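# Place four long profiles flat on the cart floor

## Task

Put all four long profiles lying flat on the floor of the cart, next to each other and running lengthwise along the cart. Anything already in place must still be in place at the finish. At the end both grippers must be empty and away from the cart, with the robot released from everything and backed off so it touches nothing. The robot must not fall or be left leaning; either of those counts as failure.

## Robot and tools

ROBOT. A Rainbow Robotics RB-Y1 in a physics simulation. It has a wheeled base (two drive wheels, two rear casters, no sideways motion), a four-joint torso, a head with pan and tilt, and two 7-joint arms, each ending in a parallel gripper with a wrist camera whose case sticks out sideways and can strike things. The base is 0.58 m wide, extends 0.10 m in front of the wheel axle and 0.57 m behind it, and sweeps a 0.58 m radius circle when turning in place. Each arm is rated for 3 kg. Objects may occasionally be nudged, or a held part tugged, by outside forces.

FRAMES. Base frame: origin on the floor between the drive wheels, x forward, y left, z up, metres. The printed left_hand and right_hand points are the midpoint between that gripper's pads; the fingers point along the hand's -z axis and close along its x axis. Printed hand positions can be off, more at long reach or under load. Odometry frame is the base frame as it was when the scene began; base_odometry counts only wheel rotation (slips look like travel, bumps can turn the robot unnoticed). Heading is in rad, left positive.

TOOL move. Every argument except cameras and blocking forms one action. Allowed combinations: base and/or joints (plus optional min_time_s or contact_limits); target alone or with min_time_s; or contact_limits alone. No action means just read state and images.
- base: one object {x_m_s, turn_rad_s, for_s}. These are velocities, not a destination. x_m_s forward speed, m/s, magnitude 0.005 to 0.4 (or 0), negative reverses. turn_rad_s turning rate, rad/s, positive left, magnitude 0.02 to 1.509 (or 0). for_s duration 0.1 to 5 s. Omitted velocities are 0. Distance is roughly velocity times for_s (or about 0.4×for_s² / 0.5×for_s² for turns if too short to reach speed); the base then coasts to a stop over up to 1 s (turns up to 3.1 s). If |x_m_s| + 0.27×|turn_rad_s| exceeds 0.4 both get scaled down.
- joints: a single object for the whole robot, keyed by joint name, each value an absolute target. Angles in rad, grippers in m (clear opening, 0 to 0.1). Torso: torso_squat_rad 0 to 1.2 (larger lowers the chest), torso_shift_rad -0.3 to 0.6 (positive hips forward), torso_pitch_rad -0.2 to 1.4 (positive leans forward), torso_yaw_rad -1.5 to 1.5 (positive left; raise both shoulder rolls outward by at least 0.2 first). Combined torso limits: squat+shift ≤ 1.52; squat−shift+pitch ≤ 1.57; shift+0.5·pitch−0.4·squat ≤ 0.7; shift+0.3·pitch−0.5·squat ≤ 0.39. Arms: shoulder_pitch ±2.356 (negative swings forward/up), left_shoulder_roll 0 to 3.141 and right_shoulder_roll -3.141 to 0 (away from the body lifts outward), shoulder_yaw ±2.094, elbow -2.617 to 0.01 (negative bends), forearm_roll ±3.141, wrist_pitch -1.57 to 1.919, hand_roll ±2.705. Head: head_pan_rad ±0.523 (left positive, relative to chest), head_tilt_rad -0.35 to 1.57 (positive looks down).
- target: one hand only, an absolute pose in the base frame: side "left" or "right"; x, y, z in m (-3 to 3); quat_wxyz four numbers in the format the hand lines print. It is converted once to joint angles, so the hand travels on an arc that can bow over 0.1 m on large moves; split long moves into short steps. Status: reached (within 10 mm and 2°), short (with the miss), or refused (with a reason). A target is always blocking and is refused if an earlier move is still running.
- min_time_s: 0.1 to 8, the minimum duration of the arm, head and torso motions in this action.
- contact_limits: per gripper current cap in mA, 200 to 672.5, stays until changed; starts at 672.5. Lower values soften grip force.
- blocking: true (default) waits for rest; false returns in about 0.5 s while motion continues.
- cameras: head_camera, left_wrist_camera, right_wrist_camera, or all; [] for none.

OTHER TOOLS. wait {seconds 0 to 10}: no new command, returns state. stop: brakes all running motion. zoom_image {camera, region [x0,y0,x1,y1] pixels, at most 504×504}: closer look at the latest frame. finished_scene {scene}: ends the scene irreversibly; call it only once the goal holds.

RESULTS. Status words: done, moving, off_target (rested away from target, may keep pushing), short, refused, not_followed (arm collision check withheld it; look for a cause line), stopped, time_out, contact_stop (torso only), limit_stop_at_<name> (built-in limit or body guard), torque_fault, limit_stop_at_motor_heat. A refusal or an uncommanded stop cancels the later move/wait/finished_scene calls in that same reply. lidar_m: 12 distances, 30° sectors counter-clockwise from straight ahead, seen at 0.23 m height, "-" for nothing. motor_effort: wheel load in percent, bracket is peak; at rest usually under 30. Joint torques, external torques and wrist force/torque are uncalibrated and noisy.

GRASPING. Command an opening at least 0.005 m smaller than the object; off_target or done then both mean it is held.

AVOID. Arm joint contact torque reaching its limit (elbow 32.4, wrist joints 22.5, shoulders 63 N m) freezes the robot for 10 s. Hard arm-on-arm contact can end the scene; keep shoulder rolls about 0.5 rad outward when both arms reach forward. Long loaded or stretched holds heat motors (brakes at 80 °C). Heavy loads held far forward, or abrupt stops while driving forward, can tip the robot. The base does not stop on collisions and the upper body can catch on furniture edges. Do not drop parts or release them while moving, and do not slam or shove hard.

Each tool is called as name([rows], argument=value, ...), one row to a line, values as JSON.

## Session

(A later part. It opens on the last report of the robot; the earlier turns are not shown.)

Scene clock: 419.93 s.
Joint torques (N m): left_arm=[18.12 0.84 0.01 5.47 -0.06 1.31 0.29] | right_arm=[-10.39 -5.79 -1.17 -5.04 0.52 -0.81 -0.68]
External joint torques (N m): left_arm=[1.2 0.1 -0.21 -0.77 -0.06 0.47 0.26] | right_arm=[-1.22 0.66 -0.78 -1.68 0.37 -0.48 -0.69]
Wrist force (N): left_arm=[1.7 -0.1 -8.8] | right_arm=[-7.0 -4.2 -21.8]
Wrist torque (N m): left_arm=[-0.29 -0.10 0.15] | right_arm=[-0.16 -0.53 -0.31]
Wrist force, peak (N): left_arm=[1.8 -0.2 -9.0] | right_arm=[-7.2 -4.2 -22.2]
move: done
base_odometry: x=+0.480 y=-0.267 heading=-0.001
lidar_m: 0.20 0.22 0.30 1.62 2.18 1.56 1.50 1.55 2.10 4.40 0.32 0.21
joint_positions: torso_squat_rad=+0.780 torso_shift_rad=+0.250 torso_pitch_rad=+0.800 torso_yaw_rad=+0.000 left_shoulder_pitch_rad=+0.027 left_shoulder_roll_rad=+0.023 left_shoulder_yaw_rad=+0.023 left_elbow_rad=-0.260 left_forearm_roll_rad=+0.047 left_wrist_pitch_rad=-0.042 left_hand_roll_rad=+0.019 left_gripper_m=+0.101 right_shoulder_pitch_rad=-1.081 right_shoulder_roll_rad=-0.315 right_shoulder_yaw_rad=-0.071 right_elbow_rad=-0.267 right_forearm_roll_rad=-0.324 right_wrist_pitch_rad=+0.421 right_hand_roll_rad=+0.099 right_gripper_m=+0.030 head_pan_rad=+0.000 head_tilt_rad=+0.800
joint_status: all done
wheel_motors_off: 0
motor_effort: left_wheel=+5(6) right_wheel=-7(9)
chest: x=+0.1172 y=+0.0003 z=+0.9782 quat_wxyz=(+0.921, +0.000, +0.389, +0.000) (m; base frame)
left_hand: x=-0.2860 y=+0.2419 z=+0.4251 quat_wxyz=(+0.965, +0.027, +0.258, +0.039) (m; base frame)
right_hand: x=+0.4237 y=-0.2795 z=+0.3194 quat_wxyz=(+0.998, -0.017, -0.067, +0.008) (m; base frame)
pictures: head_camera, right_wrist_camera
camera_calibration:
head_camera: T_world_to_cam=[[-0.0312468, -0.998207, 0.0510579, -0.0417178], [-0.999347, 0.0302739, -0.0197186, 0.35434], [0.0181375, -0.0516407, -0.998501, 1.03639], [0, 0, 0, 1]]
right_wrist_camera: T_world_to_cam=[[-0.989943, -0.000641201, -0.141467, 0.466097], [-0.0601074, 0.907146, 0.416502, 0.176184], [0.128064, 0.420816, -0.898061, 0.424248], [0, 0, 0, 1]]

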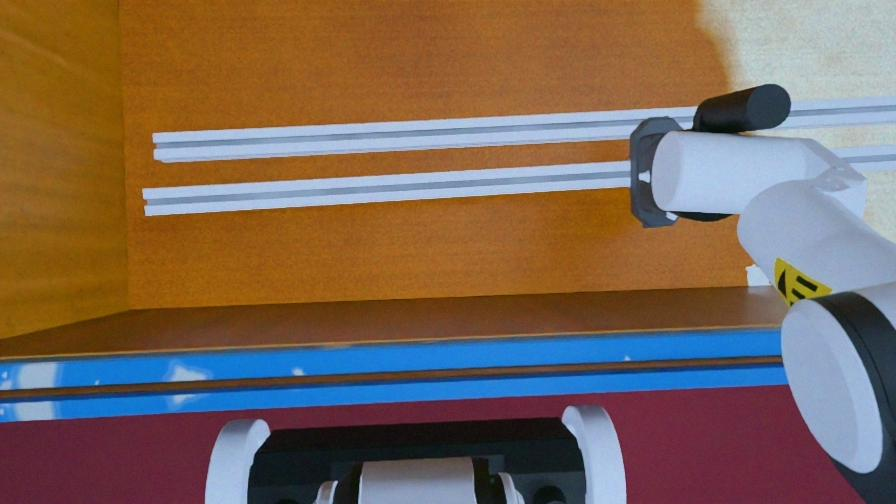

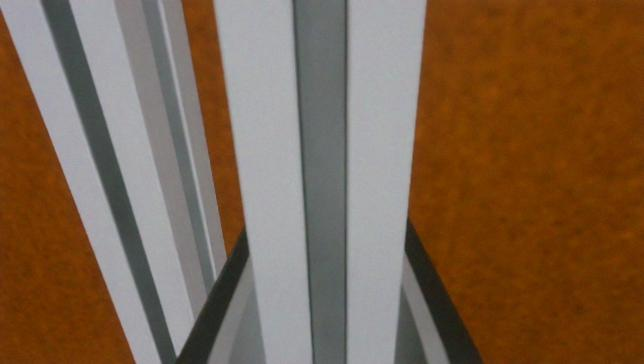

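move(target={"side":"right","x":0.432,"y":-0.2795,"z":0.345,"quat_wxyz":[1,0,0,0.008]}, min_time_s=1, cameras=[])

move(joints={"torso_squat_rad":0.835}, min_time_s=1.5, cameras=["head_camera","right_wrist_camera"])

Scene clock: 425.80 s.
Joint torques (N m): left_arm=[18.25 0.57 0.15 5.58 -0.16 0.99 0.07] | right_arm=[-11.73 -9.45 -1.24 -6.88 0 -0.2 -0.57]
External joint torques (N m): left_arm=[1.33 -0.17 -0.07 -0.66 -0.16 0.15 0.04] | right_arm=[-1.82 -2.15 -0.29 -2.2 -0.16 -0.17 -0.59]
Wrist force (N): left_arm=[1.9 -0.8 -8.9] | right_arm=[-4.9 -4.9 -21.8]
Wrist torque (N m): left_arm=[-0.20 -0.08 0.16] | right_arm=[-0.23 -0.52 -0.38]
Wrist force, peak (N): left_arm=[2.2 -0.4 -9.3] | right_arm=[-7.4 -5.0 -22.0]
move: done
base_odometry: x=+0.480 y=-0.267 heading=-0.001
lidar_m: 0.20 0.22 0.30 1.61 2.18 1.56 1.49 1.55 2.13 4.42 0.32 0.23
joint_positions: torso_squat_rad=+0.780 torso_shift_rad=+0.250 torso_pitch_rad=+0.800 torso_yaw_rad=+0.000 left_shoulder_pitch_rad=+0.027 left_shoulder_roll_rad=+0.023 left_shoulder_yaw_rad=+0.023 left_elbow_rad=-0.260 left_forearm_roll_rad=+0.047 left_wrist_pitch_rad=-0.042 left_hand_roll_rad=+0.019 left_gripper_m=+0.101 right_shoulder_pitch_rad=-1.048 right_shoulder_roll_rad=-0.352 right_shoulder_yaw_rad=-0.075 right_elbow_rad=-0.509 right_forearm_roll_rad=-0.335 right_wrist_pitch_rad=+0.786 right_hand_roll_rad=+0.081 right_gripper_m=+0.030 head_pan_rad=+0.000 head_tilt_rad=+0.800
joint_status: all done
wheel_motors_off: 0
motor_effort: left_wheel=+6(6) right_wheel=-6(9)
chest: x=+0.1172 y=+0.0003 z=+0.9782 quat_wxyz=(+0.921, +0.000, +0.389, +0.000) (m; base frame)
left_hand: x=-0.2860 y=+0.2419 z=+0.4251 quat_wxyz=(+0.965, +0.027, +0.258, +0.039) (m; base frame)
right_hand: x=+0.4313 y=-0.2791 z=+0.3451 quat_wxyz=(+1.000, +0.003, +0.007, +0.008) (m; base frame)
right_hand_status: reached (checked arc, planned for 1.0 s): 1 mm and 0.9 deg off.
pictures: none

Scene clock: 427.60 s.
Joint torques (N m): left_arm=[18.87 0.85 0.18 5.55 -0.18 1.02 0.27] | right_arm=[-11.44 -9.47 -1.82 -6.95 0.07 0.07 -0.4]
External joint torques (N m): left_arm=[1.95 0.12 -0.04 -0.69 -0.18 0.18 0.24] | right_arm=[-1.54 -2.17 -0.87 -2.27 -0.1 0.1 -0.4]
Wrist force (N): left_arm=[2.2 -0.1 -8.6] | right_arm=[-5.0 -4.3 -21.2]
Wrist torque (N m): left_arm=[-0.29 -0.05 0.15] | right_arm=[-0.56 -0.58 -0.29]
Wrist force, peak (N): left_arm=[1.8 -0.2 -9.0] | right_arm=[-4.9 -4.7 -22.5]
move: done
base_odometry: x=+0.480 y=-0.267 heading=-0.001
lidar_m: 0.20 0.23 0.29 1.62 2.19 1.56 1.48 1.56 2.11 4.40 0.32 0.23
joint_positions: torso_squat_rad=+0.835 torso_shift_rad=+0.250 torso_pitch_rad=+0.800 torso_yaw_rad=+0.000 left_shoulder_pitch_rad=+0.027 left_shoulder_roll_rad=+0.023 left_shoulder_yaw_rad=+0.023 left_elbow_rad=-0.260 left_forearm_roll_rad=+0.047 left_wrist_pitch_rad=-0.042 left_hand_roll_rad=+0.019 left_gripper_m=+0.101 right_shoulder_pitch_rad=-1.048 right_shoulder_roll_rad=-0.352 right_shoulder_yaw_rad=-0.075 right_elbow_rad=-0.509 right_forearm_roll_rad=-0.335 right_wrist_pitch_rad=+0.786 right_hand_roll_rad=+0.081 right_gripper_m=+0.030 head_pan_rad=+0.000 head_tilt_rad=+0.800
joint_status: all done
wheel_motors_off: 0
motor_effort: left_wheel=+5(6) right_wheel=-6(8)
chest: x=+0.1103 y=+0.0003 z=+0.9513 quat_wxyz=(+0.921, +0.000, +0.389, +0.000) (m; base frame)
left_hand: x=-0.2929 y=+0.2419 z=+0.3982 quat_wxyz=(+0.965, +0.027, +0.258, +0.039) (m; base frame)
right_hand: x=+0.4245 y=-0.2791 z=+0.3182 quat_wxyz=(+1.000, +0.003, +0.007, +0.008) (m; base frame)
pictures: head_camera, right_wrist_camera
camera_calibration:
head_camera: T_world_to_cam=[[-0.0312442, -0.998207, 0.0510533, -0.040556], [-0.999347, 0.0302702, -0.019741, 0.346942], [0.0181602, -0.0516367, -0.998501, 1.00961], [0, 0, 0, 1]]
right_wrist_camera: T_world_to_cam=[[-0.99997, 0.00156231, 0.00756121, 0.42417], [0.00482759, 0.890788, 0.454393, 0.132177], [-0.00602554, 0.454416, -0.890769, 0.486854], [0, 0, 0, 1]]

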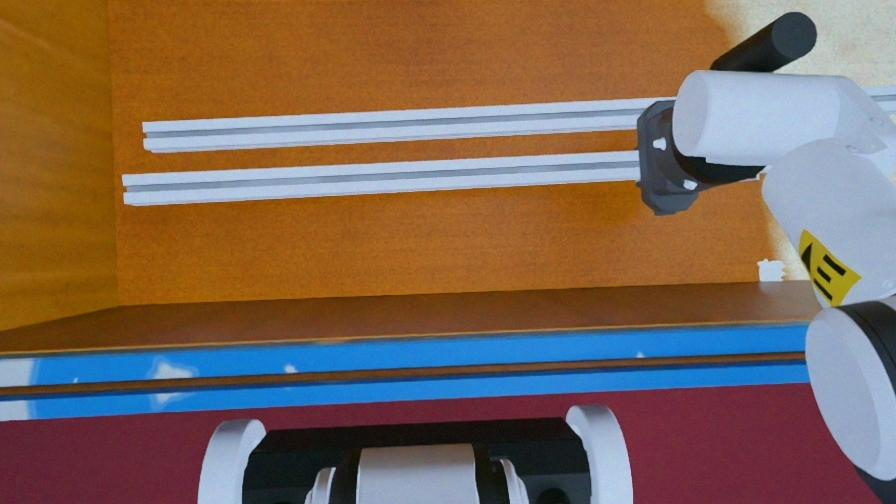

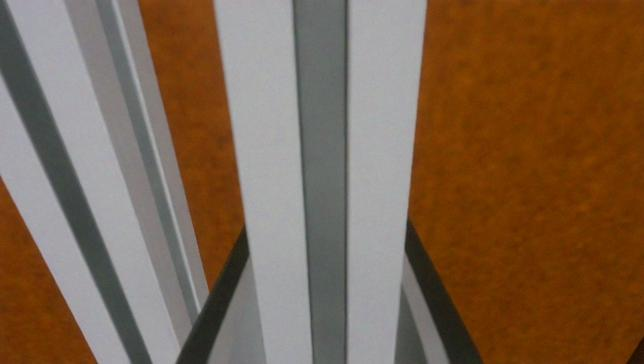

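move(joints={"torso_squat_rad":0.865}, min_time_s=1.5, cameras=[])

move(joints={"torso_squat_rad":0.872}, min_time_s=1.0, cameras=["head_camera"])

Scene clock: 435.20 s.
Joint torques (N m): left_arm=[18.37 1.19 0.13 5.85 -0.1 0.8 0.37] | right_arm=[-11.43 -9.07 -1.42 -6.9 0.08 -0.11 -0.68]
External joint torques (N m): left_arm=[1.44 0.45 -0.09 -0.39 -0.1 -0.04 0.34] | right_arm=[-1.52 -1.76 -0.47 -2.22 -0.09 -0.08 -0.68]
Wrist force (N): left_arm=[2.0 0.0 -8.4] | right_arm=[-4.7 -4.6 -21.5]
Wrist torque (N m): left_arm=[-0.29 -0.09 0.17] | right_arm=[-0.46 -0.53 -0.24]
Wrist force, peak (N): left_arm=[1.8 -0.4 -9.1] | right_arm=[-5.0 -4.6 -21.8]
move: done
base_odometry: x=+0.480 y=-0.267 heading=-0.001
lidar_m: 0.20 0.21 0.30 1.62 2.18 1.56 1.50 1.58 2.13 4.42 0.33 0.22
joint_positions: torso_squat_rad=+0.865 torso_shift_rad=+0.250 torso_pitch_rad=+0.800 torso_yaw_rad=+0.000 left_shoulder_pitch_rad=+0.027 left_shoulder_roll_rad=+0.023 left_shoulder_yaw_rad=+0.023 left_elbow_rad=-0.260 left_forearm_roll_rad=+0.047 left_wrist_pitch_rad=-0.042 left_hand_roll_rad=+0.019 left_gripper_m=+0.101 right_shoulder_pitch_rad=-1.048 right_shoulder_roll_rad=-0.352 right_shoulder_yaw_rad=-0.075 right_elbow_rad=-0.509 right_forearm_roll_rad=-0.335 right_wrist_pitch_rad=+0.786 right_hand_roll_rad=+0.081 right_gripper_m=+0.030 head_pan_rad=+0.000 head_tilt_rad=+0.800
joint_status: all done
wheel_motors_off: 0
motor_effort: left_wheel=+5(5) right_wheel=-5(9)
chest: x=+0.1064 y=+0.0003 z=+0.9360 quat_wxyz=(+0.921, +0.000, +0.389, +0.000) (m; base frame)
left_hand: x=-0.2968 y=+0.2419 z=+0.3829 quat_wxyz=(+0.965, +0.027, +0.258, +0.039) (m; base frame)
right_hand: x=+0.4206 y=-0.2791 z=+0.3029 quat_wxyz=(+1.000, +0.003, +0.007, +0.008) (m; base frame)
pictures: none

Scene clock: 436.50 s.
Joint torques (N m): left_arm=[17.62 0.63 -0.77 5.76 -0.12 1.15 0.25] | right_arm=[-10.75 -9.11 -1.86 -5.84 0.05 -1.32 -0.5]
External joint torques (N m): left_arm=[0.71 -0.1 -0.99 -0.48 -0.12 0.32 0.22] | right_arm=[-0.82 -1.8 -0.91 -1.15 -0.12 -1.29 -0.5]
Wrist force (N): left_arm=[1.9 0.1 -8.7] | right_arm=[-11.9 -2.6 4.3]
Wrist torque (N m): left_arm=[-0.28 -0.11 0.13] | right_arm=[-0.44 -0.81 -0.31]
Wrist force, peak (N): left_arm=[1.8 0.3 -9.1] | right_arm=[-4.4 -4.6 -21.5]
move: done
base_odometry: x=+0.480 y=-0.267 heading=-0.001
lidar_m: 0.21 0.22 0.30 1.62 2.19 1.56 1.50 1.57 2.11 4.42 0.31 0.22
joint_positions: torso_squat_rad=+0.872 torso_shift_rad=+0.250 torso_pitch_rad=+0.799 torso_yaw_rad=+0.000 left_shoulder_pitch_rad=+0.027 left_shoulder_roll_rad=+0.023 left_shoulder_yaw_rad=+0.023 left_elbow_rad=-0.260 left_forearm_roll_rad=+0.047 left_wrist_pitch_rad=-0.042 left_hand_roll_rad=+0.019 left_gripper_m=+0.101 right_shoulder_pitch_rad=-1.048 right_shoulder_roll_rad=-0.352 right_shoulder_yaw_rad=-0.075 right_elbow_rad=-0.509 right_forearm_roll_rad=-0.335 right_wrist_pitch_rad=+0.786 right_hand_roll_rad=+0.081 right_gripper_m=+0.030 head_pan_rad=+0.000 head_tilt_rad=+0.800
joint_status: all done
wheel_motors_off: 0
motor_effort: left_wheel=+6(6) right_wheel=-6(8)
chest: x=+0.1051 y=+0.0003 z=+0.9326 quat_wxyz=(+0.921, +0.000, +0.389, +0.000) (m; base frame)
left_hand: x=-0.2976 y=+0.2418 z=+0.3791 quat_wxyz=(+0.965, +0.027, +0.258, +0.039) (m; base frame)
right_hand: x=+0.4199 y=-0.2791 z=+0.2997 quat_wxyz=(+1.000, +0.003, +0.007, +0.008) (m; base frame)
pictures: head_camera
camera_calibration:
head_camera: T_world_to_cam=[[-0.0313089, -0.998203, 0.0510953, -0.0397827], [-0.999331, 0.0302945, -0.0205077, 0.342152], [0.018923, -0.0517031, -0.998483, 0.990904], [0, 0, 0, 1]]

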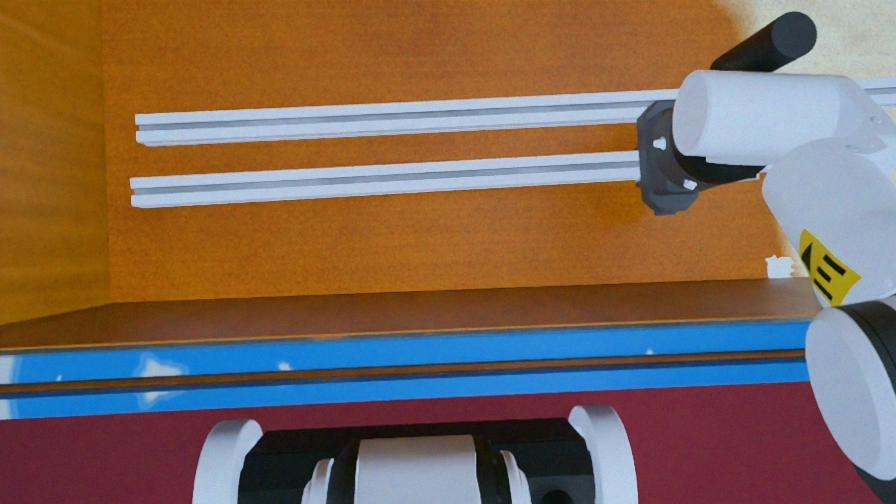

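move(joints={"torso_squat_rad":0.869}, min_time_s=1.0, cameras=[])

move(joints={"right_gripper_m":0.046}, cameras=["right_wrist_camera"])

Scene clock: 441.97 s.
Joint torques (N m): left_arm=[18 1.05 0.2 5.57 -0.07 1.03 0.16] | right_arm=[-11.17 -8.93 -1.81 -6.37 -0.07 -0.15 -0.43]
External joint torques (N m): left_arm=[1.07 0.31 -0.02 -0.67 -0.07 0.19 0.13] | right_arm=[-1.27 -1.62 -0.86 -1.69 -0.24 -0.13 -0.42]
Wrist force (N): left_arm=[2.0 0.1 -8.7] | right_arm=[-5.0 -4.7 -21.6]
Wrist torque (N m): left_arm=[-0.32 -0.08 0.15] | right_arm=[-0.37 -0.53 -0.35]
Wrist force, peak (N): left_arm=[2.2 0.1 -9.1] | right_arm=[-4.8 -4.7 -21.8]
move: done
base_odometry: x=+0.480 y=-0.267 heading=-0.001
lidar_m: 0.20 0.21 0.30 1.60 2.17 1.56 1.50 1.55 2.11 4.42 0.33 0.23
joint_positions: torso_squat_rad=+0.869 torso_shift_rad=+0.250 torso_pitch_rad=+0.800 torso_yaw_rad=+0.000 left_shoulder_pitch_rad=+0.027 left_shoulder_roll_rad=+0.023 left_shoulder_yaw_rad=+0.023 left_elbow_rad=-0.260 left_forearm_roll_rad=+0.047 left_wrist_pitch_rad=-0.042 left_hand_roll_rad=+0.019 left_gripper_m=+0.101 right_shoulder_pitch_rad=-1.048 right_shoulder_roll_rad=-0.352 right_shoulder_yaw_rad=-0.075 right_elbow_rad=-0.509 right_forearm_roll_rad=-0.335 right_wrist_pitch_rad=+0.786 right_hand_roll_rad=+0.081 right_gripper_m=+0.030 head_pan_rad=+0.000 head_tilt_rad=+0.800
joint_status: all done
wheel_motors_off: 0
motor_effort: left_wheel=+5(6) right_wheel=-6(8)
chest: x=+0.1059 y=+0.0003 z=+0.9338 quat_wxyz=(+0.921, +0.000, +0.390, +0.000) (m; base frame)
left_hand: x=-0.2974 y=+0.2418 z=+0.3808 quat_wxyz=(+0.965, +0.027, +0.258, +0.039) (m; base frame)
right_hand: x=+0.4200 y=-0.2791 z=+0.3006 quat_wxyz=(+1.000, +0.002, +0.007, +0.008) (m; base frame)
pictures: none

Scene clock: 442.63 s.
Joint torques (N m): left_arm=[17.54 0.26 -0.16 5.84 -0.06 1.11 0.36] | right_arm=[-10.73 -9.25 -1.24 -5.65 0.18 -0.32 -0.36]
External joint torques (N m): left_arm=[0.61 -0.47 -0.38 -0.41 -0.06 0.27 0.33] | right_arm=[-0.82 -1.94 -0.29 -0.96 0.01 -0.29 -0.36]
Wrist force (N): left_arm=[1.8 -0.1 -8.5] | right_arm=[-4.8 -4.7 -12.6]
Wrist torque (N m): left_arm=[-0.30 -0.12 0.15] | right_arm=[0.14 -0.50 -0.34]
Wrist force, peak (N): left_arm=[2.2 -0.1 -8.9] | right_arm=[-5.0 -5.0 -21.5]
move: done
base_odometry: x=+0.480 y=-0.267 heading=-0.001
lidar_m: 0.20 0.21 0.29 1.62 2.20 1.57 1.50 1.53 2.09 4.42 0.32 0.22
joint_positions: torso_squat_rad=+0.869 torso_shift_rad=+0.250 torso_pitch_rad=+0.800 torso_yaw_rad=+0.000 left_shoulder_pitch_rad=+0.027 left_shoulder_roll_rad=+0.023 left_shoulder_yaw_rad=+0.023 left_elbow_rad=-0.260 left_forearm_roll_rad=+0.047 left_wrist_pitch_rad=-0.042 left_hand_roll_rad=+0.019 left_gripper_m=+0.101 right_shoulder_pitch_rad=-1.049 right_shoulder_roll_rad=-0.352 right_shoulder_yaw_rad=-0.075 right_elbow_rad=-0.509 right_forearm_roll_rad=-0.335 right_wrist_pitch_rad=+0.786 right_hand_roll_rad=+0.081 right_gripper_m=+0.046 head_pan_rad=+0.000 head_tilt_rad=+0.800
joint_status: all done
wheel_motors_off: 0
motor_effort: left_wheel=+5(6) right_wheel=-5(8)
chest: x=+0.1058 y=+0.0003 z=+0.9339 quat_wxyz=(+0.921, +0.000, +0.390, +0.000) (m; base frame)
left_hand: x=-0.2974 y=+0.2418 z=+0.3808 quat_wxyz=(+0.965, +0.027, +0.258, +0.039) (m; base frame)
right_hand: x=+0.4203 y=-0.2791 z=+0.3008 quat_wxyz=(+1.000, +0.003, +0.007, +0.008) (m; base frame)
pictures: right_wrist_camera
camera_calibration:
right_wrist_camera: T_world_to_cam=[[-0.999973, 0.00154579, 0.00714626, 0.420215], [0.00462417, 0.890801, 0.454371, 0.140184], [-0.00566353, 0.454392, -0.890784, 0.471258], [0, 0, 0, 1]]

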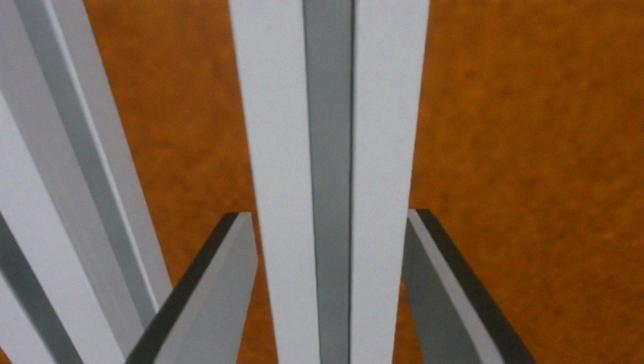

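move(joints={"torso_squat_rad":0.775,"torso_shift_rad":0.23}, min_time_s=2.5, cameras=["head_camera"])

move(joints={"torso_squat_rad":0.35}, cameras=[])

move(joints={"torso_pitch_rad":0.3}, cameras=[])

move(joints={"torso_pitch_rad":0.0,"torso_shift_rad":0}, cameras=["head_camera"])

move(base={"x_m_s":-0.25,"for_s":2.64}, cameras=[])

move(base={"turn_rad_s":0.45,"for_s":3.497}, cameras=[])

move(base={"x_m_s":0.3,"for_s":4.38}, joints={"right_shoulder_pitch_rad":-0.203,"right_shoulder_roll_rad":-0.105,"right_shoulder_yaw_rad":-0.024,"right_elbow_rad":-0.326,"right_forearm_roll_rad":-0.030,"right_wrist_pitch_rad":-1.057,"right_hand_roll_rad":1.48,"right_gripper_m":0.052}, cameras=["head_camera"])

move(base={"turn_rad_s":-0.45,"for_s":3.49}, joints={"torso_squat_rad":0.95}, cameras=["head_camera"])

move(base={"x_m_s":0.25,"for_s":2.9}, cameras=["head_camera","right_wrist_camera"])

Scene clock: 453.17 s.
Joint torques (N m): left_arm=[18.19 0.2 -0.48 5.65 -0.11 0.94 0.36] | right_arm=[-10.42 -8.56 -1.61 -5.84 0.15 -0.15 -0.5]
External joint torques (N m): left_arm=[1.26 -0.53 -0.7 -0.6 -0.11 0.1 0.33] | right_arm=[-0.51 -1.25 -0.66 -1.15 -0.02 -0.12 -0.5]
Wrist force (N): left_arm=[1.6 0.0 -8.8] | right_arm=[-4.9 -4.8 -12.9]
Wrist torque (N m): left_arm=[-0.31 -0.11 0.14] | right_arm=[0.17 -0.52 -0.34]
Wrist force, peak (N): left_arm=[1.8 -0.2 -9.2] | right_arm=[-5.0 -4.5 -13.1]
move: done
base_odometry: x=+0.480 y=-0.267 heading=-0.001
lidar_m: 0.20 0.20 0.31 1.62 2.19 1.58 1.49 1.56 2.10 4.43 0.31 0.22
joint_positions: torso_squat_rad=+0.775 torso_shift_rad=+0.230 torso_pitch_rad=+0.800 torso_yaw_rad=+0.000 left_shoulder_pitch_rad=+0.027 left_shoulder_roll_rad=+0.023 left_shoulder_yaw_rad=+0.023 left_elbow_rad=-0.260 left_forearm_roll_rad=+0.047 left_wrist_pitch_rad=-0.042 left_hand_roll_rad=+0.019 left_gripper_m=+0.101 right_shoulder_pitch_rad=-1.049 right_shoulder_roll_rad=-0.352 right_shoulder_yaw_rad=-0.075 right_elbow_rad=-0.509 right_forearm_roll_rad=-0.335 right_wrist_pitch_rad=+0.786 right_hand_roll_rad=+0.081 right_gripper_m=+0.046 head_pan_rad=+0.000 head_tilt_rad=+0.800
joint_status: all done
wheel_motors_off: 0
motor_effort: left_wheel=+5(6) right_wheel=-6(9)
chest: x=+0.1080 y=+0.0003 z=+0.9829 quat_wxyz=(+0.921, +0.000, +0.389, +0.000) (m; base frame)
left_hand: x=-0.2952 y=+0.2419 z=+0.4298 quat_wxyz=(+0.965, +0.027, +0.258, +0.039) (m; base frame)
right_hand: x=+0.4225 y=-0.2791 z=+0.3499 quat_wxyz=(+1.000, +0.003, +0.007, +0.008) (m; base frame)
pictures: head_camera
camera_calibration:
head_camera: T_world_to_cam=[[-0.0312684, -0.998202, 0.0511286, -0.0422948], [-0.999347, 0.0302949, -0.0197053, 0.345293], [0.0181209, -0.0517113, -0.998498, 1.04125], [0, 0, 0, 1]]

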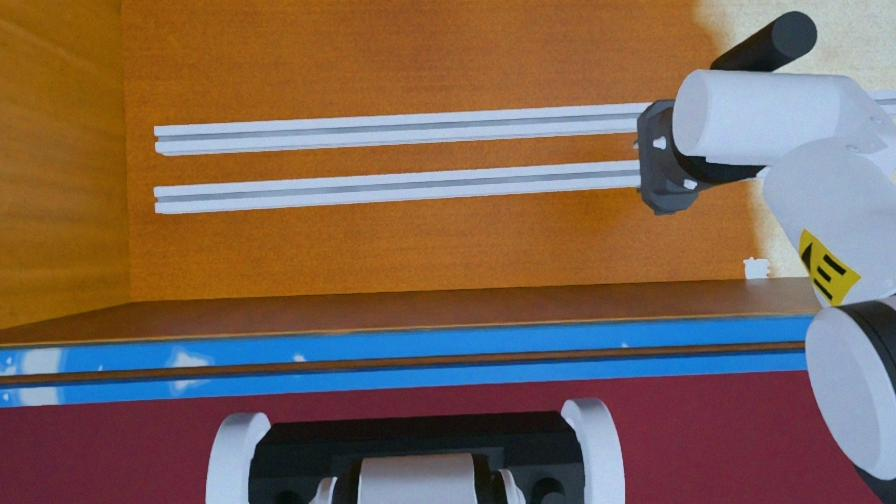

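Scene clock: 455.40 s.
Joint torques (N m): left_arm=[17.58 0.22 -0.19 5.92 0 1.11 0] | right_arm=[-10.09 -9.06 -1.85 -5.21 0.11 -0.1 -0.58]
External joint torques (N m): left_arm=[0.65 -0.52 -0.41 -0.33 -0.01 0.27 -0.03] | right_arm=[-0.17 -1.75 -0.89 -0.52 -0.06 -0.07 -0.58]
Wrist force (N): left_arm=[1.9 0.1 -8.6] | right_arm=[-4.8 -4.9 -12.9]
Wrist torque (N m): left_arm=[-0.32 -0.08 0.12] | right_arm=[0.17 -0.50 -0.35]
Wrist force, peak (N): left_arm=[2.1 0.0 -9.2] | right_arm=[-5.2 -4.8 -13.4]
move: done
base_odometry: x=+0.479 y=-0.267 heading=-0.001
lidar_m: 0.21 0.21 0.31 1.61 2.20 1.57 1.49 1.54 2.12 4.42 0.33 0.22
joint_positions: torso_squat_rad=+0.350 torso_shift_rad=+0.230 torso_pitch_rad=+0.800 torso_yaw_rad=+0.000 left_shoulder_pitch_rad=+0.027 left_shoulder_roll_rad=+0.023 left_shoulder_yaw_rad=+0.023 left_elbow_rad=-0.260 left_forearm_roll_rad=+0.047 left_wrist_pitch_rad=-0.042 left_hand_roll_rad=+0.019 left_gripper_m=+0.101 right_shoulder_pitch_rad=-1.049 right_shoulder_roll_rad=-0.352 right_shoulder_yaw_rad=-0.075 right_elbow_rad=-0.510 right_forearm_roll_rad=-0.335 right_wrist_pitch_rad=+0.786 right_hand_roll_rad=+0.081 right_gripper_m=+0.046 head_pan_rad=+0.000 head_tilt_rad=+0.800
joint_status: all done
wheel_motors_off: 0
motor_effort: left_wheel=+7(7) right_wheel=-5(8)
chest: x=+0.1439 y=+0.0003 z=+1.1363 quat_wxyz=(+0.921, +0.000, +0.389, +0.000) (m; base frame)
left_hand: x=-0.2592 y=+0.2419 z=+0.5832 quat_wxyz=(+0.965, +0.027, +0.258, +0.039) (m; base frame)
right_hand: x=+0.4585 y=-0.2791 z=+0.5033 quat_wxyz=(+1.000, +0.003, +0.007, +0.008) (m; base frame)
pictures: none

Scene clock: 457.83 s.
Joint torques (N m): left_arm=[6.27 0.92 -0.56 1.37 -0.29 -0.1 0.26] | right_arm=[-19.79 -10.92 -1.82 -8.89 0.24 -1.12 -0.47]
External joint torques (N m): left_arm=[0.74 0.07 -0.7 -0.32 -0.3 -0.04 0.26] | right_arm=[1.32 -1.14 -0.63 -0.54 0.04 -0.14 -0.49]
Wrist force (N): left_arm=[-1.0 0.3 -9.0] | right_arm=[-7.9 -5.0 -12.5]
Wrist torque (N m): left_arm=[-0.32 -0.26 0.18] | right_arm=[0.16 -0.70 -0.35]
Wrist force, peak (N): left_arm=[-1.0 0.6 -9.3] | right_arm=[-7.9 -5.0 -12.5]
move: done
base_odometry: x=+0.480 y=-0.267 heading=-0.001
lidar_m: 0.20 0.21 0.29 1.62 2.18 1.57 1.50 1.56 2.11 4.41 0.31 0.22
joint_positions: torso_squat_rad=+0.350 torso_shift_rad=+0.230 torso_pitch_rad=+0.300 torso_yaw_rad=+0.000 left_shoulder_pitch_rad=+0.027 left_shoulder_roll_rad=+0.023 left_shoulder_yaw_rad=+0.023 left_elbow_rad=-0.260 left_forearm_roll_rad=+0.047 left_wrist_pitch_rad=-0.042 left_hand_roll_rad=+0.019 left_gripper_m=+0.101 right_shoulder_pitch_rad=-1.049 right_shoulder_roll_rad=-0.352 right_shoulder_yaw_rad=-0.076 right_elbow_rad=-0.510 right_forearm_roll_rad=-0.335 right_wrist_pitch_rad=+0.786 right_hand_roll_rad=+0.081 right_gripper_m=+0.046 head_pan_rad=+0.000 head_tilt_rad=+0.800
joint_status: all done
wheel_motors_off: 0
motor_effort: left_wheel=+5(7) right_wheel=-4(8)
chest: x=+0.0133 y=+0.0003 z=+1.2164 quat_wxyz=(+0.989, +0.000, +0.149, +0.000) (m; base frame)
left_hand: x=-0.0752 y=+0.2419 z=+0.5376 quat_wxyz=(+0.999, +0.017, +0.011, +0.044) (m; base frame)
right_hand: x=+0.5931 y=-0.2791 z=+0.8119 quat_wxyz=(+0.970, +0.000, -0.241, +0.009) (m; base frame)
pictures: none

Scene clock: 460.30 s.
Joint torques (N m): left_arm=[-1.4 1.34 0.18 -1.23 0.03 -0.59 0.2] | right_arm=[-24.4 -10.74 -1.72 -10.21 0.37 -1.66 -0.35]
External joint torques (N m): left_arm=[0.77 0.52 0.11 0.1 0.02 0.02 0.21] | right_arm=[1.07 -0.62 -0.53 -0.6 0.19 -0.22 -0.39]
Wrist force (N): left_arm=[-2.7 0.3 -9.0] | right_arm=[-9.1 -4.4 -11.1]
Wrist torque (N m): left_arm=[-0.27 -0.34 0.20] | right_arm=[0.07 -0.75 -0.39]
Wrist force, peak (N): left_arm=[-1.7 -0.1 -9.5] | right_arm=[-8.1 -4.9 -12.4]
move: done
base_odometry: x=+0.479 y=-0.267 heading=-0.001
lidar_m: 0.20 0.21 0.30 1.62 2.17 1.58 1.49 1.55 2.12 4.40 0.31 0.22
joint_positions: torso_squat_rad=+0.350 torso_shift_rad=+0.000 torso_pitch_rad=+0.000 torso_yaw_rad=+0.000 left_shoulder_pitch_rad=+0.027 left_shoulder_roll_rad=+0.023 left_shoulder_yaw_rad=+0.023 left_elbow_rad=-0.260 left_forearm_roll_rad=+0.047 left_wrist_pitch_rad=-0.042 left_hand_roll_rad=+0.019 left_gripper_m=+0.101 right_shoulder_pitch_rad=-1.049 right_shoulder_roll_rad=-0.352 right_shoulder_yaw_rad=-0.076 right_elbow_rad=-0.510 right_forearm_roll_rad=-0.335 right_wrist_pitch_rad=+0.786 right_hand_roll_rad=+0.081 right_gripper_m=+0.046 head_pan_rad=+0.000 head_tilt_rad=+0.800
joint_status: all done
wheel_motors_off: 0
motor_effort: left_wheel=+8(10) right_wheel=-8(9)
chest: x=-0.2280 y=+0.0003 z=+1.2475 quat_wxyz=(+1.000, +0.000, +0.000, +0.000) (m; base frame)
left_hand: x=-0.1121 y=+0.2419 z=+0.5729 quat_wxyz=(+0.989, +0.010, -0.138, +0.047) (m; base frame)
right_hand: x=+0.4453 y=-0.2791 z=+1.0324 quat_wxyz=(+0.924, -0.001, -0.383, +0.009) (m; base frame)
pictures: head_camera
camera_calibration:
head_camera: T_world_to_cam=[[-0.0583852, -0.998207, 0.0132145, -0.0251856], [-0.681997, 0.0302165, -0.73073, 0.974028], [0.72902, -0.0516761, -0.682539, 1.07944], [0, 0, 0, 1]]

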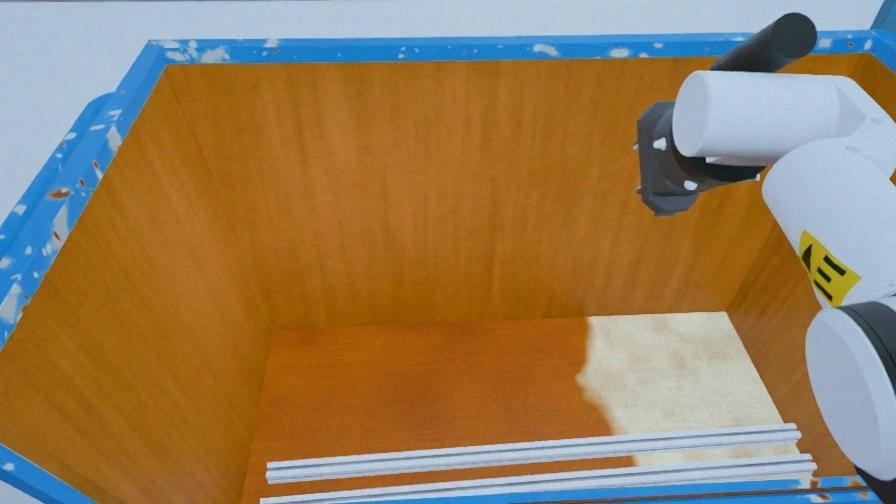

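Scene clock: 464.10 s.
Joint torques (N m): left_arm=[-2.99 0.31 -0.35 -1.58 0.02 -0.49 0.13] | right_arm=[-24.23 -11.31 -1.78 -10.3 0.12 -1.65 -0.4]
External joint torques (N m): left_arm=[-0.82 -0.52 -0.43 -0.25 0.01 0.11 0.15] | right_arm=[1.25 -1.19 -0.59 -0.69 -0.06 -0.21 -0.43]
Wrist force (N): left_arm=[-2.6 0.5 -9.0] | right_arm=[-9.3 -4.5 -11.0]
Wrist torque (N m): left_arm=[-0.31 -0.33 0.21] | right_arm=[0.07 -0.75 -0.39]
Wrist force, peak (N): left_arm=[-2.9 0.4 -9.2] | right_arm=[-9.0 -4.7 -11.8]
move: done
base_odometry: x=-0.179 y=-0.266 heading=+0.000
lidar_m: 0.86 0.90 1.41 3.59 1.23 0.87 0.83 0.89 1.20 3.20 2.42 0.90
base_status: done (sent for 2.63 of 2.63 s)
joint_positions: torso_squat_rad=+0.350 torso_shift_rad=+0.000 torso_pitch_rad=+0.000 torso_yaw_rad=+0.000 left_shoulder_pitch_rad=+0.027 left_shoulder_roll_rad=+0.023 left_shoulder_yaw_rad=+0.023 left_elbow_rad=-0.260 left_forearm_roll_rad=+0.047 left_wrist_pitch_rad=-0.042 left_hand_roll_rad=+0.019 left_gripper_m=+0.101 right_shoulder_pitch_rad=-1.049 right_shoulder_roll_rad=-0.352 right_shoulder_yaw_rad=-0.076 right_elbow_rad=-0.510 right_forearm_roll_rad=-0.335 right_wrist_pitch_rad=+0.786 right_hand_roll_rad=+0.081 right_gripper_m=+0.046 head_pan_rad=+0.000 head_tilt_rad=+0.800
wheel_motors_off: 0
motor_effort: left_wheel=+19(43) right_wheel=-16(36)
chest: x=-0.2281 y=+0.0003 z=+1.2475 quat_wxyz=(+1.000, +0.000, +0.000, +0.000) (m; base frame)
left_hand: x=-0.1122 y=+0.2419 z=+0.5729 quat_wxyz=(+0.989, +0.010, -0.138, +0.047) (m; base frame)
right_hand: x=+0.4453 y=-0.2791 z=+1.0325 quat_wxyz=(+0.924, -0.001, -0.383, +0.009) (m; base frame)
pictures: none

Scene clock: 468.83 s.
Joint torques (N m): left_arm=[-2.51 0.23 -0.3 -1.66 -0.05 -0.41 -0.03] | right_arm=[-24.56 -10.93 -1.3 -10.55 0.2 -1.47 -0.46]
External joint torques (N m): left_arm=[-0.34 -0.6 -0.38 -0.33 -0.05 0.2 -0.01] | right_arm=[0.91 -0.81 -0.1 -0.94 0.01 -0.03 -0.5]
Wrist force (N): left_arm=[-2.6 0.7 -8.8] | right_arm=[-9.1 -4.6 -11.1]
Wrist torque (N m): left_arm=[-0.32 -0.32 0.20] | right_arm=[0.09 -0.75 -0.39]
Wrist force, peak (N): left_arm=[-2.4 0.9 -9.4] | right_arm=[-9.4 -4.9 -11.2]
move: done
base_odometry: x=-0.179 y=-0.266 heading=+1.574
lidar_m: 3.48 1.21 0.87 0.83 0.87 1.20 3.24 2.51 0.91 0.86 0.91 1.44
base_status: done (sent for 3.5 of 3.5 s)
joint_positions: torso_squat_rad=+0.350 torso_shift_rad=+0.000 torso_pitch_rad=+0.000 torso_yaw_rad=+0.000 left_shoulder_pitch_rad=+0.027 left_shoulder_roll_rad=+0.023 left_shoulder_yaw_rad=+0.023 left_elbow_rad=-0.260 left_forearm_roll_rad=+0.047 left_wrist_pitch_rad=-0.042 left_hand_roll_rad=+0.019 left_gripper_m=+0.101 right_shoulder_pitch_rad=-1.049 right_shoulder_roll_rad=-0.352 right_shoulder_yaw_rad=-0.076 right_elbow_rad=-0.510 right_forearm_roll_rad=-0.335 right_wrist_pitch_rad=+0.786 right_hand_roll_rad=+0.081 right_gripper_m=+0.046 head_pan_rad=+0.000 head_tilt_rad=+0.800
wheel_motors_off: 0
motor_effort: left_wheel=+8(50) right_wheel=+16(56)
chest: x=-0.2281 y=+0.0003 z=+1.2475 quat_wxyz=(+1.000, +0.000, +0.000, +0.000) (m; base frame)
left_hand: x=-0.1122 y=+0.2419 z=+0.5729 quat_wxyz=(+0.989, +0.010, -0.138, +0.047) (m; base frame)
right_hand: x=+0.4453 y=-0.2791 z=+1.0325 quat_wxyz=(+0.924, -0.001, -0.383, +0.009) (m; base frame)
pictures: none

Scene clock: 474.40 s.
Joint torques (N m): left_arm=[-1.47 0.31 -0.33 -1.77 -0.12 -0.7 0.2] | right_arm=[-8.79 -4.11 0.62 -5.67 -0.13 -2.05 -0.43]
External joint torques (N m): left_arm=[0.71 -0.52 -0.4 -0.44 -0.13 -0.09 0.21] | right_arm=[0.94 -0.47 1.07 -0.6 -0.06 -0.07 -0.43]
Wrist force (N): left_arm=[-2.3 0.3 -8.7] | right_arm=[-4.2 1.4 -6.3]
Wrist torque (N m): left_arm=[-0.27 -0.29 0.20] | right_arm=[-0.32 -0.39 -0.36]
Wrist force, peak (N): left_arm=[-3.2 0.5 -9.1] | right_arm=[-9.6 -3.6 -10.7]
move: done
base_odometry: x=-0.185 y=+1.043 heading=+1.576
lidar_m: 3.52 1.24 0.89 0.85 0.88 1.23 3.33 1.25 1.05 1.02 1.13 2.31
base_status: done (sent for 4.37 of 4.37 s)
joint_positions: torso_squat_rad=+0.350 torso_shift_rad=+0.000 torso_pitch_rad=+0.000 torso_yaw_rad=+0.000 left_shoulder_pitch_rad=+0.027 left_shoulder_roll_rad=+0.023 left_shoulder_yaw_rad=+0.023 left_elbow_rad=-0.260 left_forearm_roll_rad=+0.047 left_wrist_pitch_rad=-0.042 left_hand_roll_rad=+0.019 left_gripper_m=+0.101 right_shoulder_pitch_rad=-0.203 right_shoulder_roll_rad=-0.105 right_shoulder_yaw_rad=-0.024 right_elbow_rad=-0.326 right_forearm_roll_rad=-0.030 right_wrist_pitch_rad=-1.057 right_hand_roll_rad=+1.480 right_gripper_m=+0.052 head_pan_rad=+0.000 head_tilt_rad=+0.800
joint_status: all done
wheel_motors_off: 0
motor_effort: left_wheel=+13(52) right_wheel=-15(50)
chest: x=-0.2280 y=+0.0003 z=+1.2475 quat_wxyz=(+1.000, +0.000, +0.000, +0.000) (m; base frame)
left_hand: x=-0.1121 y=+0.2419 z=+0.5729 quat_wxyz=(+0.989, +0.010, -0.138, +0.047) (m; base frame)
right_hand: x=+0.1880 y=-0.2680 z=+0.8303 quat_wxyz=(+0.498, -0.502, -0.502, +0.498) (m; base frame)
pictures: head_camera
camera_calibration:
head_camera: T_world_to_cam=[[-0.0583414, -0.998208, 0.0132797, -0.0252206], [-0.682039, 0.0301417, -0.730695, 0.974011], [0.728985, -0.051687, -0.682575, 1.07945], [0, 0, 0, 1]]

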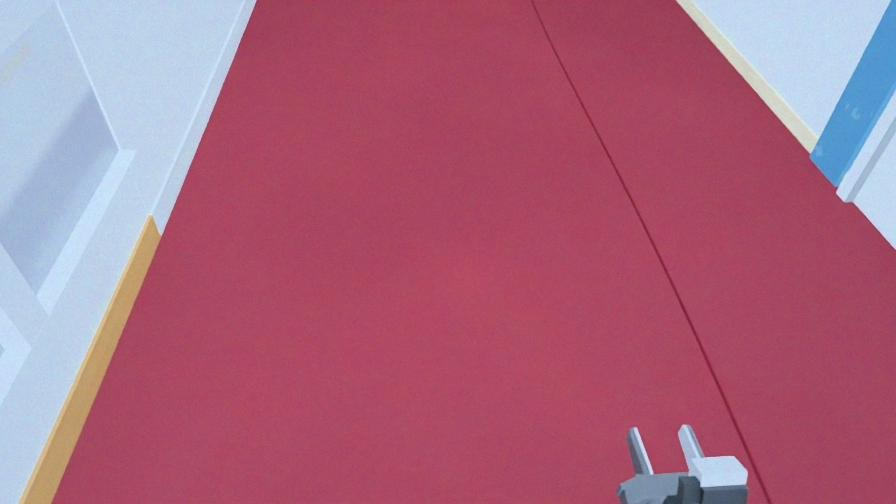

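Scene clock: 479.30 s.
Joint torques (N m): left_arm=[-2.16 0.43 -0.33 -1.16 -0.06 -0.57 0.48] | right_arm=[-9.63 -4.32 0.08 -5.59 0.1 -2.12 -0.55]
External joint torques (N m): left_arm=[0.02 -0.39 -0.4 0.17 -0.07 0.04 0.49] | right_arm=[0.1 -0.68 0.53 -0.51 0.16 -0.15 -0.54]
Wrist force (N): left_arm=[-2.5 0.7 -9.0] | right_arm=[-4.8 1.7 -6.6]
Wrist torque (N m): left_arm=[-0.33 -0.34 0.18] | right_arm=[-0.33 -0.50 -0.35]
Wrist force, peak (N): left_arm=[-2.7 0.4 -9.4] | right_arm=[-4.9 1.8 -6.8]
move: done
base_odometry: x=-0.185 y=+1.043 heading=+0.001
lidar_m: 1.03 1.09 2.32 3.62 1.24 0.90 0.85 0.90 1.20 3.23 1.28 1.06
base_status: done (sent for 3.5 of 3.5 s)
joint_positions: torso_squat_rad=+0.950 torso_shift_rad=+0.000 torso_pitch_rad=+0.000 torso_yaw_rad=+0.000 left_shoulder_pitch_rad=+0.027 left_shoulder_roll_rad=+0.023 left_shoulder_yaw_rad=+0.023 left_elbow_rad=-0.260 left_forearm_roll_rad=+0.047 left_wrist_pitch_rad=-0.042 left_hand_roll_rad=+0.019 left_gripper_m=+0.101 right_shoulder_pitch_rad=-0.203 right_shoulder_roll_rad=-0.105 right_shoulder_yaw_rad=-0.024 right_elbow_rad=-0.326 right_forearm_roll_rad=-0.030 right_wrist_pitch_rad=-1.057 right_hand_roll_rad=+1.480 right_gripper_m=+0.052 head_pan_rad=+0.000 head_tilt_rad=+0.800
joint_status: all done
wheel_motors_off: 0
motor_effort: left_wheel=+18(41) right_wheel=+8(50)
chest: x=-0.2281 y=+0.0003 z=+0.9971 quat_wxyz=(+1.000, +0.000, +0.000, +0.000) (m; base frame)
left_hand: x=-0.1121 y=+0.2418 z=+0.3225 quat_wxyz=(+0.989, +0.010, -0.138, +0.047) (m; base frame)
right_hand: x=+0.1880 y=-0.2680 z=+0.5800 quat_wxyz=(+0.498, -0.502, -0.502, +0.498) (m; base frame)
pictures: head_camera
camera_calibration:
head_camera: T_world_to_cam=[[-0.0583448, -0.998209, 0.0132366, -0.0219123], [-0.681857, 0.0301627, -0.730863, 0.791177], [0.729155, -0.0516675, -0.682395, 0.908488], [0, 0, 0, 1]]

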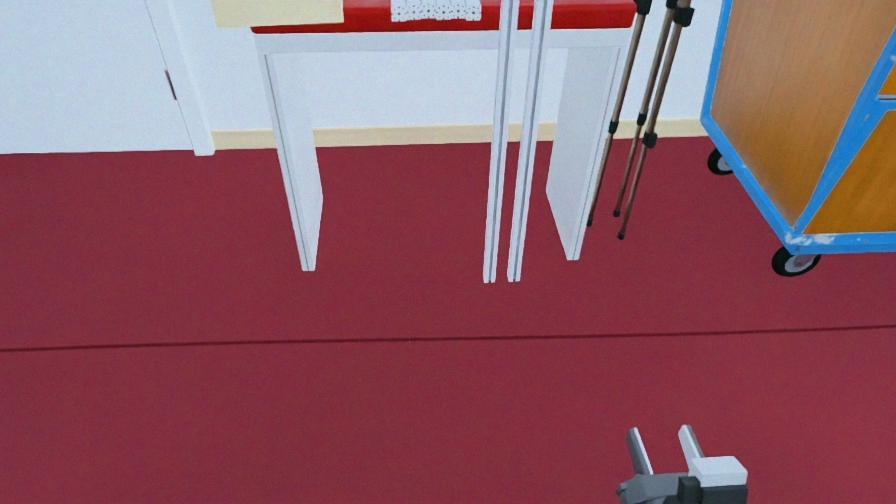

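Scene clock: 483.37 s.
Joint torques (N m): left_arm=[-1.35 0.78 -1.31 -1.54 -0.12 -0.58 0.07] | right_arm=[-9.61 -3.94 0.45 -5.64 0.05 -2.06 -0.55]
External joint torques (N m): left_arm=[0.82 -0.04 -1.39 -0.2 -0.12 0.02 0.09] | right_arm=[0.11 -0.29 0.9 -0.56 0.12 -0.09 -0.55]
Wrist force (N): left_arm=[-2.7 0.1 -8.8] | right_arm=[-4.6 1.7 -6.8]
Wrist torque (N m): left_arm=[-0.26 -0.35 0.19] | right_arm=[-0.32 -0.49 -0.35]
Wrist force, peak (N): left_arm=[-2.6 0.4 -9.4] | right_arm=[-4.8 1.6 -7.1]
move: done
base_odometry: x=+0.540 y=+1.044 heading=+0.000
lidar_m: 0.95 0.43 1.32 3.56 2.28 1.63 1.57 1.64 2.22 0.90 0.55 0.33
base_status: done (sent for 2.9 of 2.9 s)
joint_positions: torso_squat_rad=+0.950 torso_shift_rad=+0.000 torso_pitch_rad=+0.000 torso_yaw_rad=+0.000 left_shoulder_pitch_rad=+0.027 left_shoulder_roll_rad=+0.023 left_shoulder_yaw_rad=+0.023 left_elbow_rad=-0.260 left_forearm_roll_rad=+0.047 left_wrist_pitch_rad=-0.042 left_hand_roll_rad=+0.019 left_gripper_m=+0.101 right_shoulder_pitch_rad=-0.203 right_shoulder_roll_rad=-0.105 right_shoulder_yaw_rad=-0.024 right_elbow_rad=-0.326 right_forearm_roll_rad=-0.030 right_wrist_pitch_rad=-1.057 right_hand_roll_rad=+1.480 right_gripper_m=+0.052 head_pan_rad=+0.000 head_tilt_rad=+0.800
wheel_motors_off: 0
motor_effort: left_wheel=-13(51) right_wheel=+9(49)
chest: x=-0.2280 y=+0.0003 z=+0.9971 quat_wxyz=(+1.000, +0.000, +0.000, +0.000) (m; base frame)
left_hand: x=-0.1120 y=+0.2418 z=+0.3225 quat_wxyz=(+0.989, +0.010, -0.138, +0.047) (m; base frame)
right_hand: x=+0.1880 y=-0.2680 z=+0.5800 quat_wxyz=(+0.498, -0.502, -0.502, +0.498) (m; base frame)
pictures: head_camera, right_wrist_camera
camera_calibration:
head_camera: T_world_to_cam=[[-0.0583419, -0.998209, 0.0132492, -0.0219184], [-0.682013, 0.0301626, -0.730718, 0.791067], [0.729009, -0.0516676, -0.682551, 0.908541], [0, 0, 0, 1]]
right_wrist_camera: T_world_to_cam=[[0.00684055, -0.999819, -0.0177361, -0.257299], [-0.441814, 0.0128896, -0.897014, 0.636951], [0.897081, 0.0139721, -0.441646, 0.165301], [0, 0, 0, 1]]

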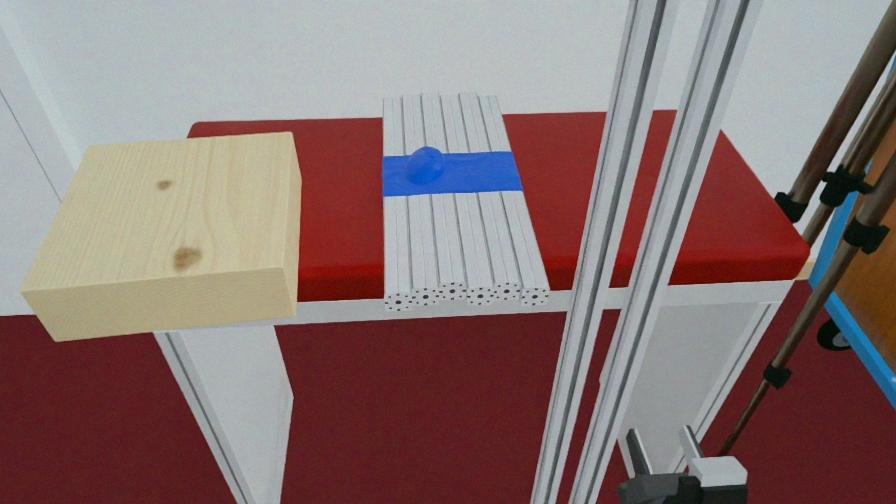

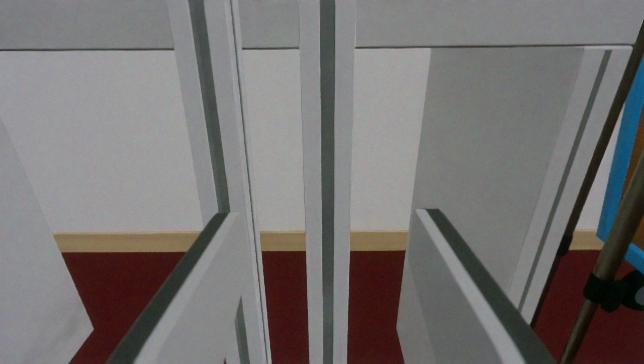

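move(base={"x_m_s":0.12,"for_s":0.96}, cameras=["right_wrist_camera"])

Scene clock: 489.00 s.
Joint torques (N m): left_arm=[-1.27 0.55 0.13 -1.19 -0.31 -0.54 -0.01] | right_arm=[-9.98 -3.88 0.15 -5.7 -0.13 -2.14 -0.53]
External joint torques (N m): left_arm=[0.9 -0.27 0.06 0.14 -0.32 0.07 0.01] | right_arm=[-0.26 -0.23 0.61 -0.62 -0.06 -0.17 -0.52]
Wrist force (N): left_arm=[-2.5 0.4 -9.0] | right_arm=[-4.6 1.5 -6.6]
Wrist torque (N m): left_arm=[-0.33 -0.33 0.20] | right_arm=[-0.31 -0.49 -0.33]
Wrist force, peak (N): left_arm=[-2.6 0.5 -9.5] | right_arm=[-4.8 1.7 -7.2]
move: done
base_odometry: x=+0.656 y=+1.044 heading=-0.001
lidar_m: 0.84 0.37 0.34 3.13 2.45 1.76 1.68 1.76 2.38 0.88 0.25 0.23
base_status: done (sent for 0.97 of 0.97 s)
joint_positions: torso_squat_rad=+0.950 torso_shift_rad=+0.000 torso_pitch_rad=+0.000 torso_yaw_rad=+0.000 left_shoulder_pitch_rad=+0.027 left_shoulder_roll_rad=+0.023 left_shoulder_yaw_rad=+0.023 left_elbow_rad=-0.260 left_forearm_roll_rad=+0.047 left_wrist_pitch_rad=-0.042 left_hand_roll_rad=+0.019 left_gripper_m=+0.101 right_shoulder_pitch_rad=-0.203 right_shoulder_roll_rad=-0.105 right_shoulder_yaw_rad=-0.024 right_elbow_rad=-0.326 right_forearm_roll_rad=-0.030 right_wrist_pitch_rad=-1.057 right_hand_roll_rad=+1.480 right_gripper_m=+0.052 head_pan_rad=+0.000 head_tilt_rad=+0.800
wheel_motors_off: 0
motor_effort: left_wheel=-15(27) right_wheel=+11(39)
chest: x=-0.2280 y=+0.0003 z=+0.9971 quat_wxyz=(+1.000, +0.000, +0.000, +0.000) (m; base frame)
left_hand: x=-0.1120 y=+0.2418 z=+0.3225 quat_wxyz=(+0.989, +0.010, -0.138, +0.047) (m; base frame)
right_hand: x=+0.1880 y=-0.2680 z=+0.5799 quat_wxyz=(+0.498, -0.502, -0.502, +0.498) (m; base frame)
pictures: right_wrist_camera
camera_calibration:
right_wrist_camera: T_world_to_cam=[[0.00682735, -0.999819, -0.0177366, -0.257301], [-0.441875, 0.0128949, -0.896984, 0.636913], [0.897051, 0.0139614, -0.441707, 0.165346], [0, 0, 0, 1]]

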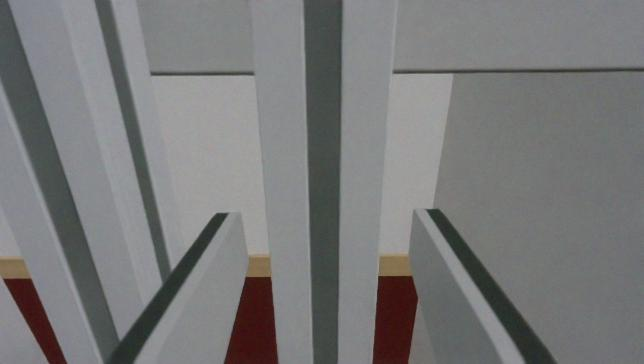

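move(base={"x_m_s":0.1,"for_s":0.22}, cameras=["right_wrist_camera"])

Scene clock: 492.67 s.
Joint torques (N m): left_arm=[-2.1 1.44 0.33 -1.16 -0.32 -0.77 0.16] | right_arm=[-9.76 -4.25 0.14 -5.69 0.15 -1.97 -0.59]
External joint torques (N m): left_arm=[0.07 0.62 0.25 0.18 -0.33 -0.16 0.18] | right_arm=[-0.04 -0.61 0.6 -0.62 0.21 0 -0.59]
Wrist force (N): left_arm=[-2.7 0.3 -9.0] | right_arm=[-4.7 1.7 -6.8]
Wrist torque (N m): left_arm=[-0.30 -0.33 0.20] | right_arm=[-0.34 -0.50 -0.34]
Wrist force, peak (N): left_arm=[-2.5 0.2 -9.3] | right_arm=[-4.6 1.7 -7.3]
move: done
base_odometry: x=+0.678 y=+1.044 heading=-0.001
lidar_m: 0.81 0.37 0.32 3.06 2.49 1.79 1.72 1.79 2.40 0.88 0.24 0.24
base_status: done (sent for 0.23 of 0.23 s)
joint_positions: torso_squat_rad=+0.950 torso_shift_rad=+0.000 torso_pitch_rad=+0.000 torso_yaw_rad=+0.000 left_shoulder_pitch_rad=+0.027 left_shoulder_roll_rad=+0.023 left_shoulder_yaw_rad=+0.023 left_elbow_rad=-0.260 left_forearm_roll_rad=+0.047 left_wrist_pitch_rad=-0.042 left_hand_roll_rad=+0.019 left_gripper_m=+0.101 right_shoulder_pitch_rad=-0.203 right_shoulder_roll_rad=-0.105 right_shoulder_yaw_rad=-0.024 right_elbow_rad=-0.326 right_forearm_roll_rad=-0.030 right_wrist_pitch_rad=-1.057 right_hand_roll_rad=+1.480 right_gripper_m=+0.052 head_pan_rad=+0.000 head_tilt_rad=+0.800
wheel_motors_off: 0
motor_effort: left_wheel=-9(30) right_wheel=+11(40)
chest: x=-0.2280 y=+0.0003 z=+0.9971 quat_wxyz=(+1.000, +0.000, +0.000, +0.000) (m; base frame)
left_hand: x=-0.1121 y=+0.2418 z=+0.3225 quat_wxyz=(+0.989, +0.010, -0.138, +0.047) (m; base frame)
right_hand: x=+0.1880 y=-0.2680 z=+0.5799 quat_wxyz=(+0.498, -0.502, -0.502, +0.498) (m; base frame)
pictures: right_wrist_camera
camera_calibration:
right_wrist_camera: T_world_to_cam=[[0.00683794, -0.999819, -0.0177333, -0.2573], [-0.441866, 0.0128875, -0.896988, 0.636919], [0.897055, 0.0139693, -0.441698, 0.165335], [0, 0, 0, 1]]

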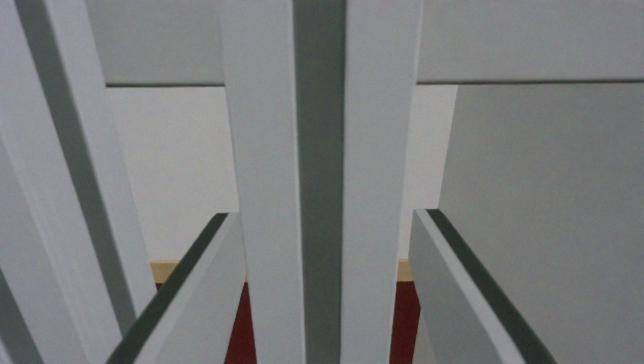

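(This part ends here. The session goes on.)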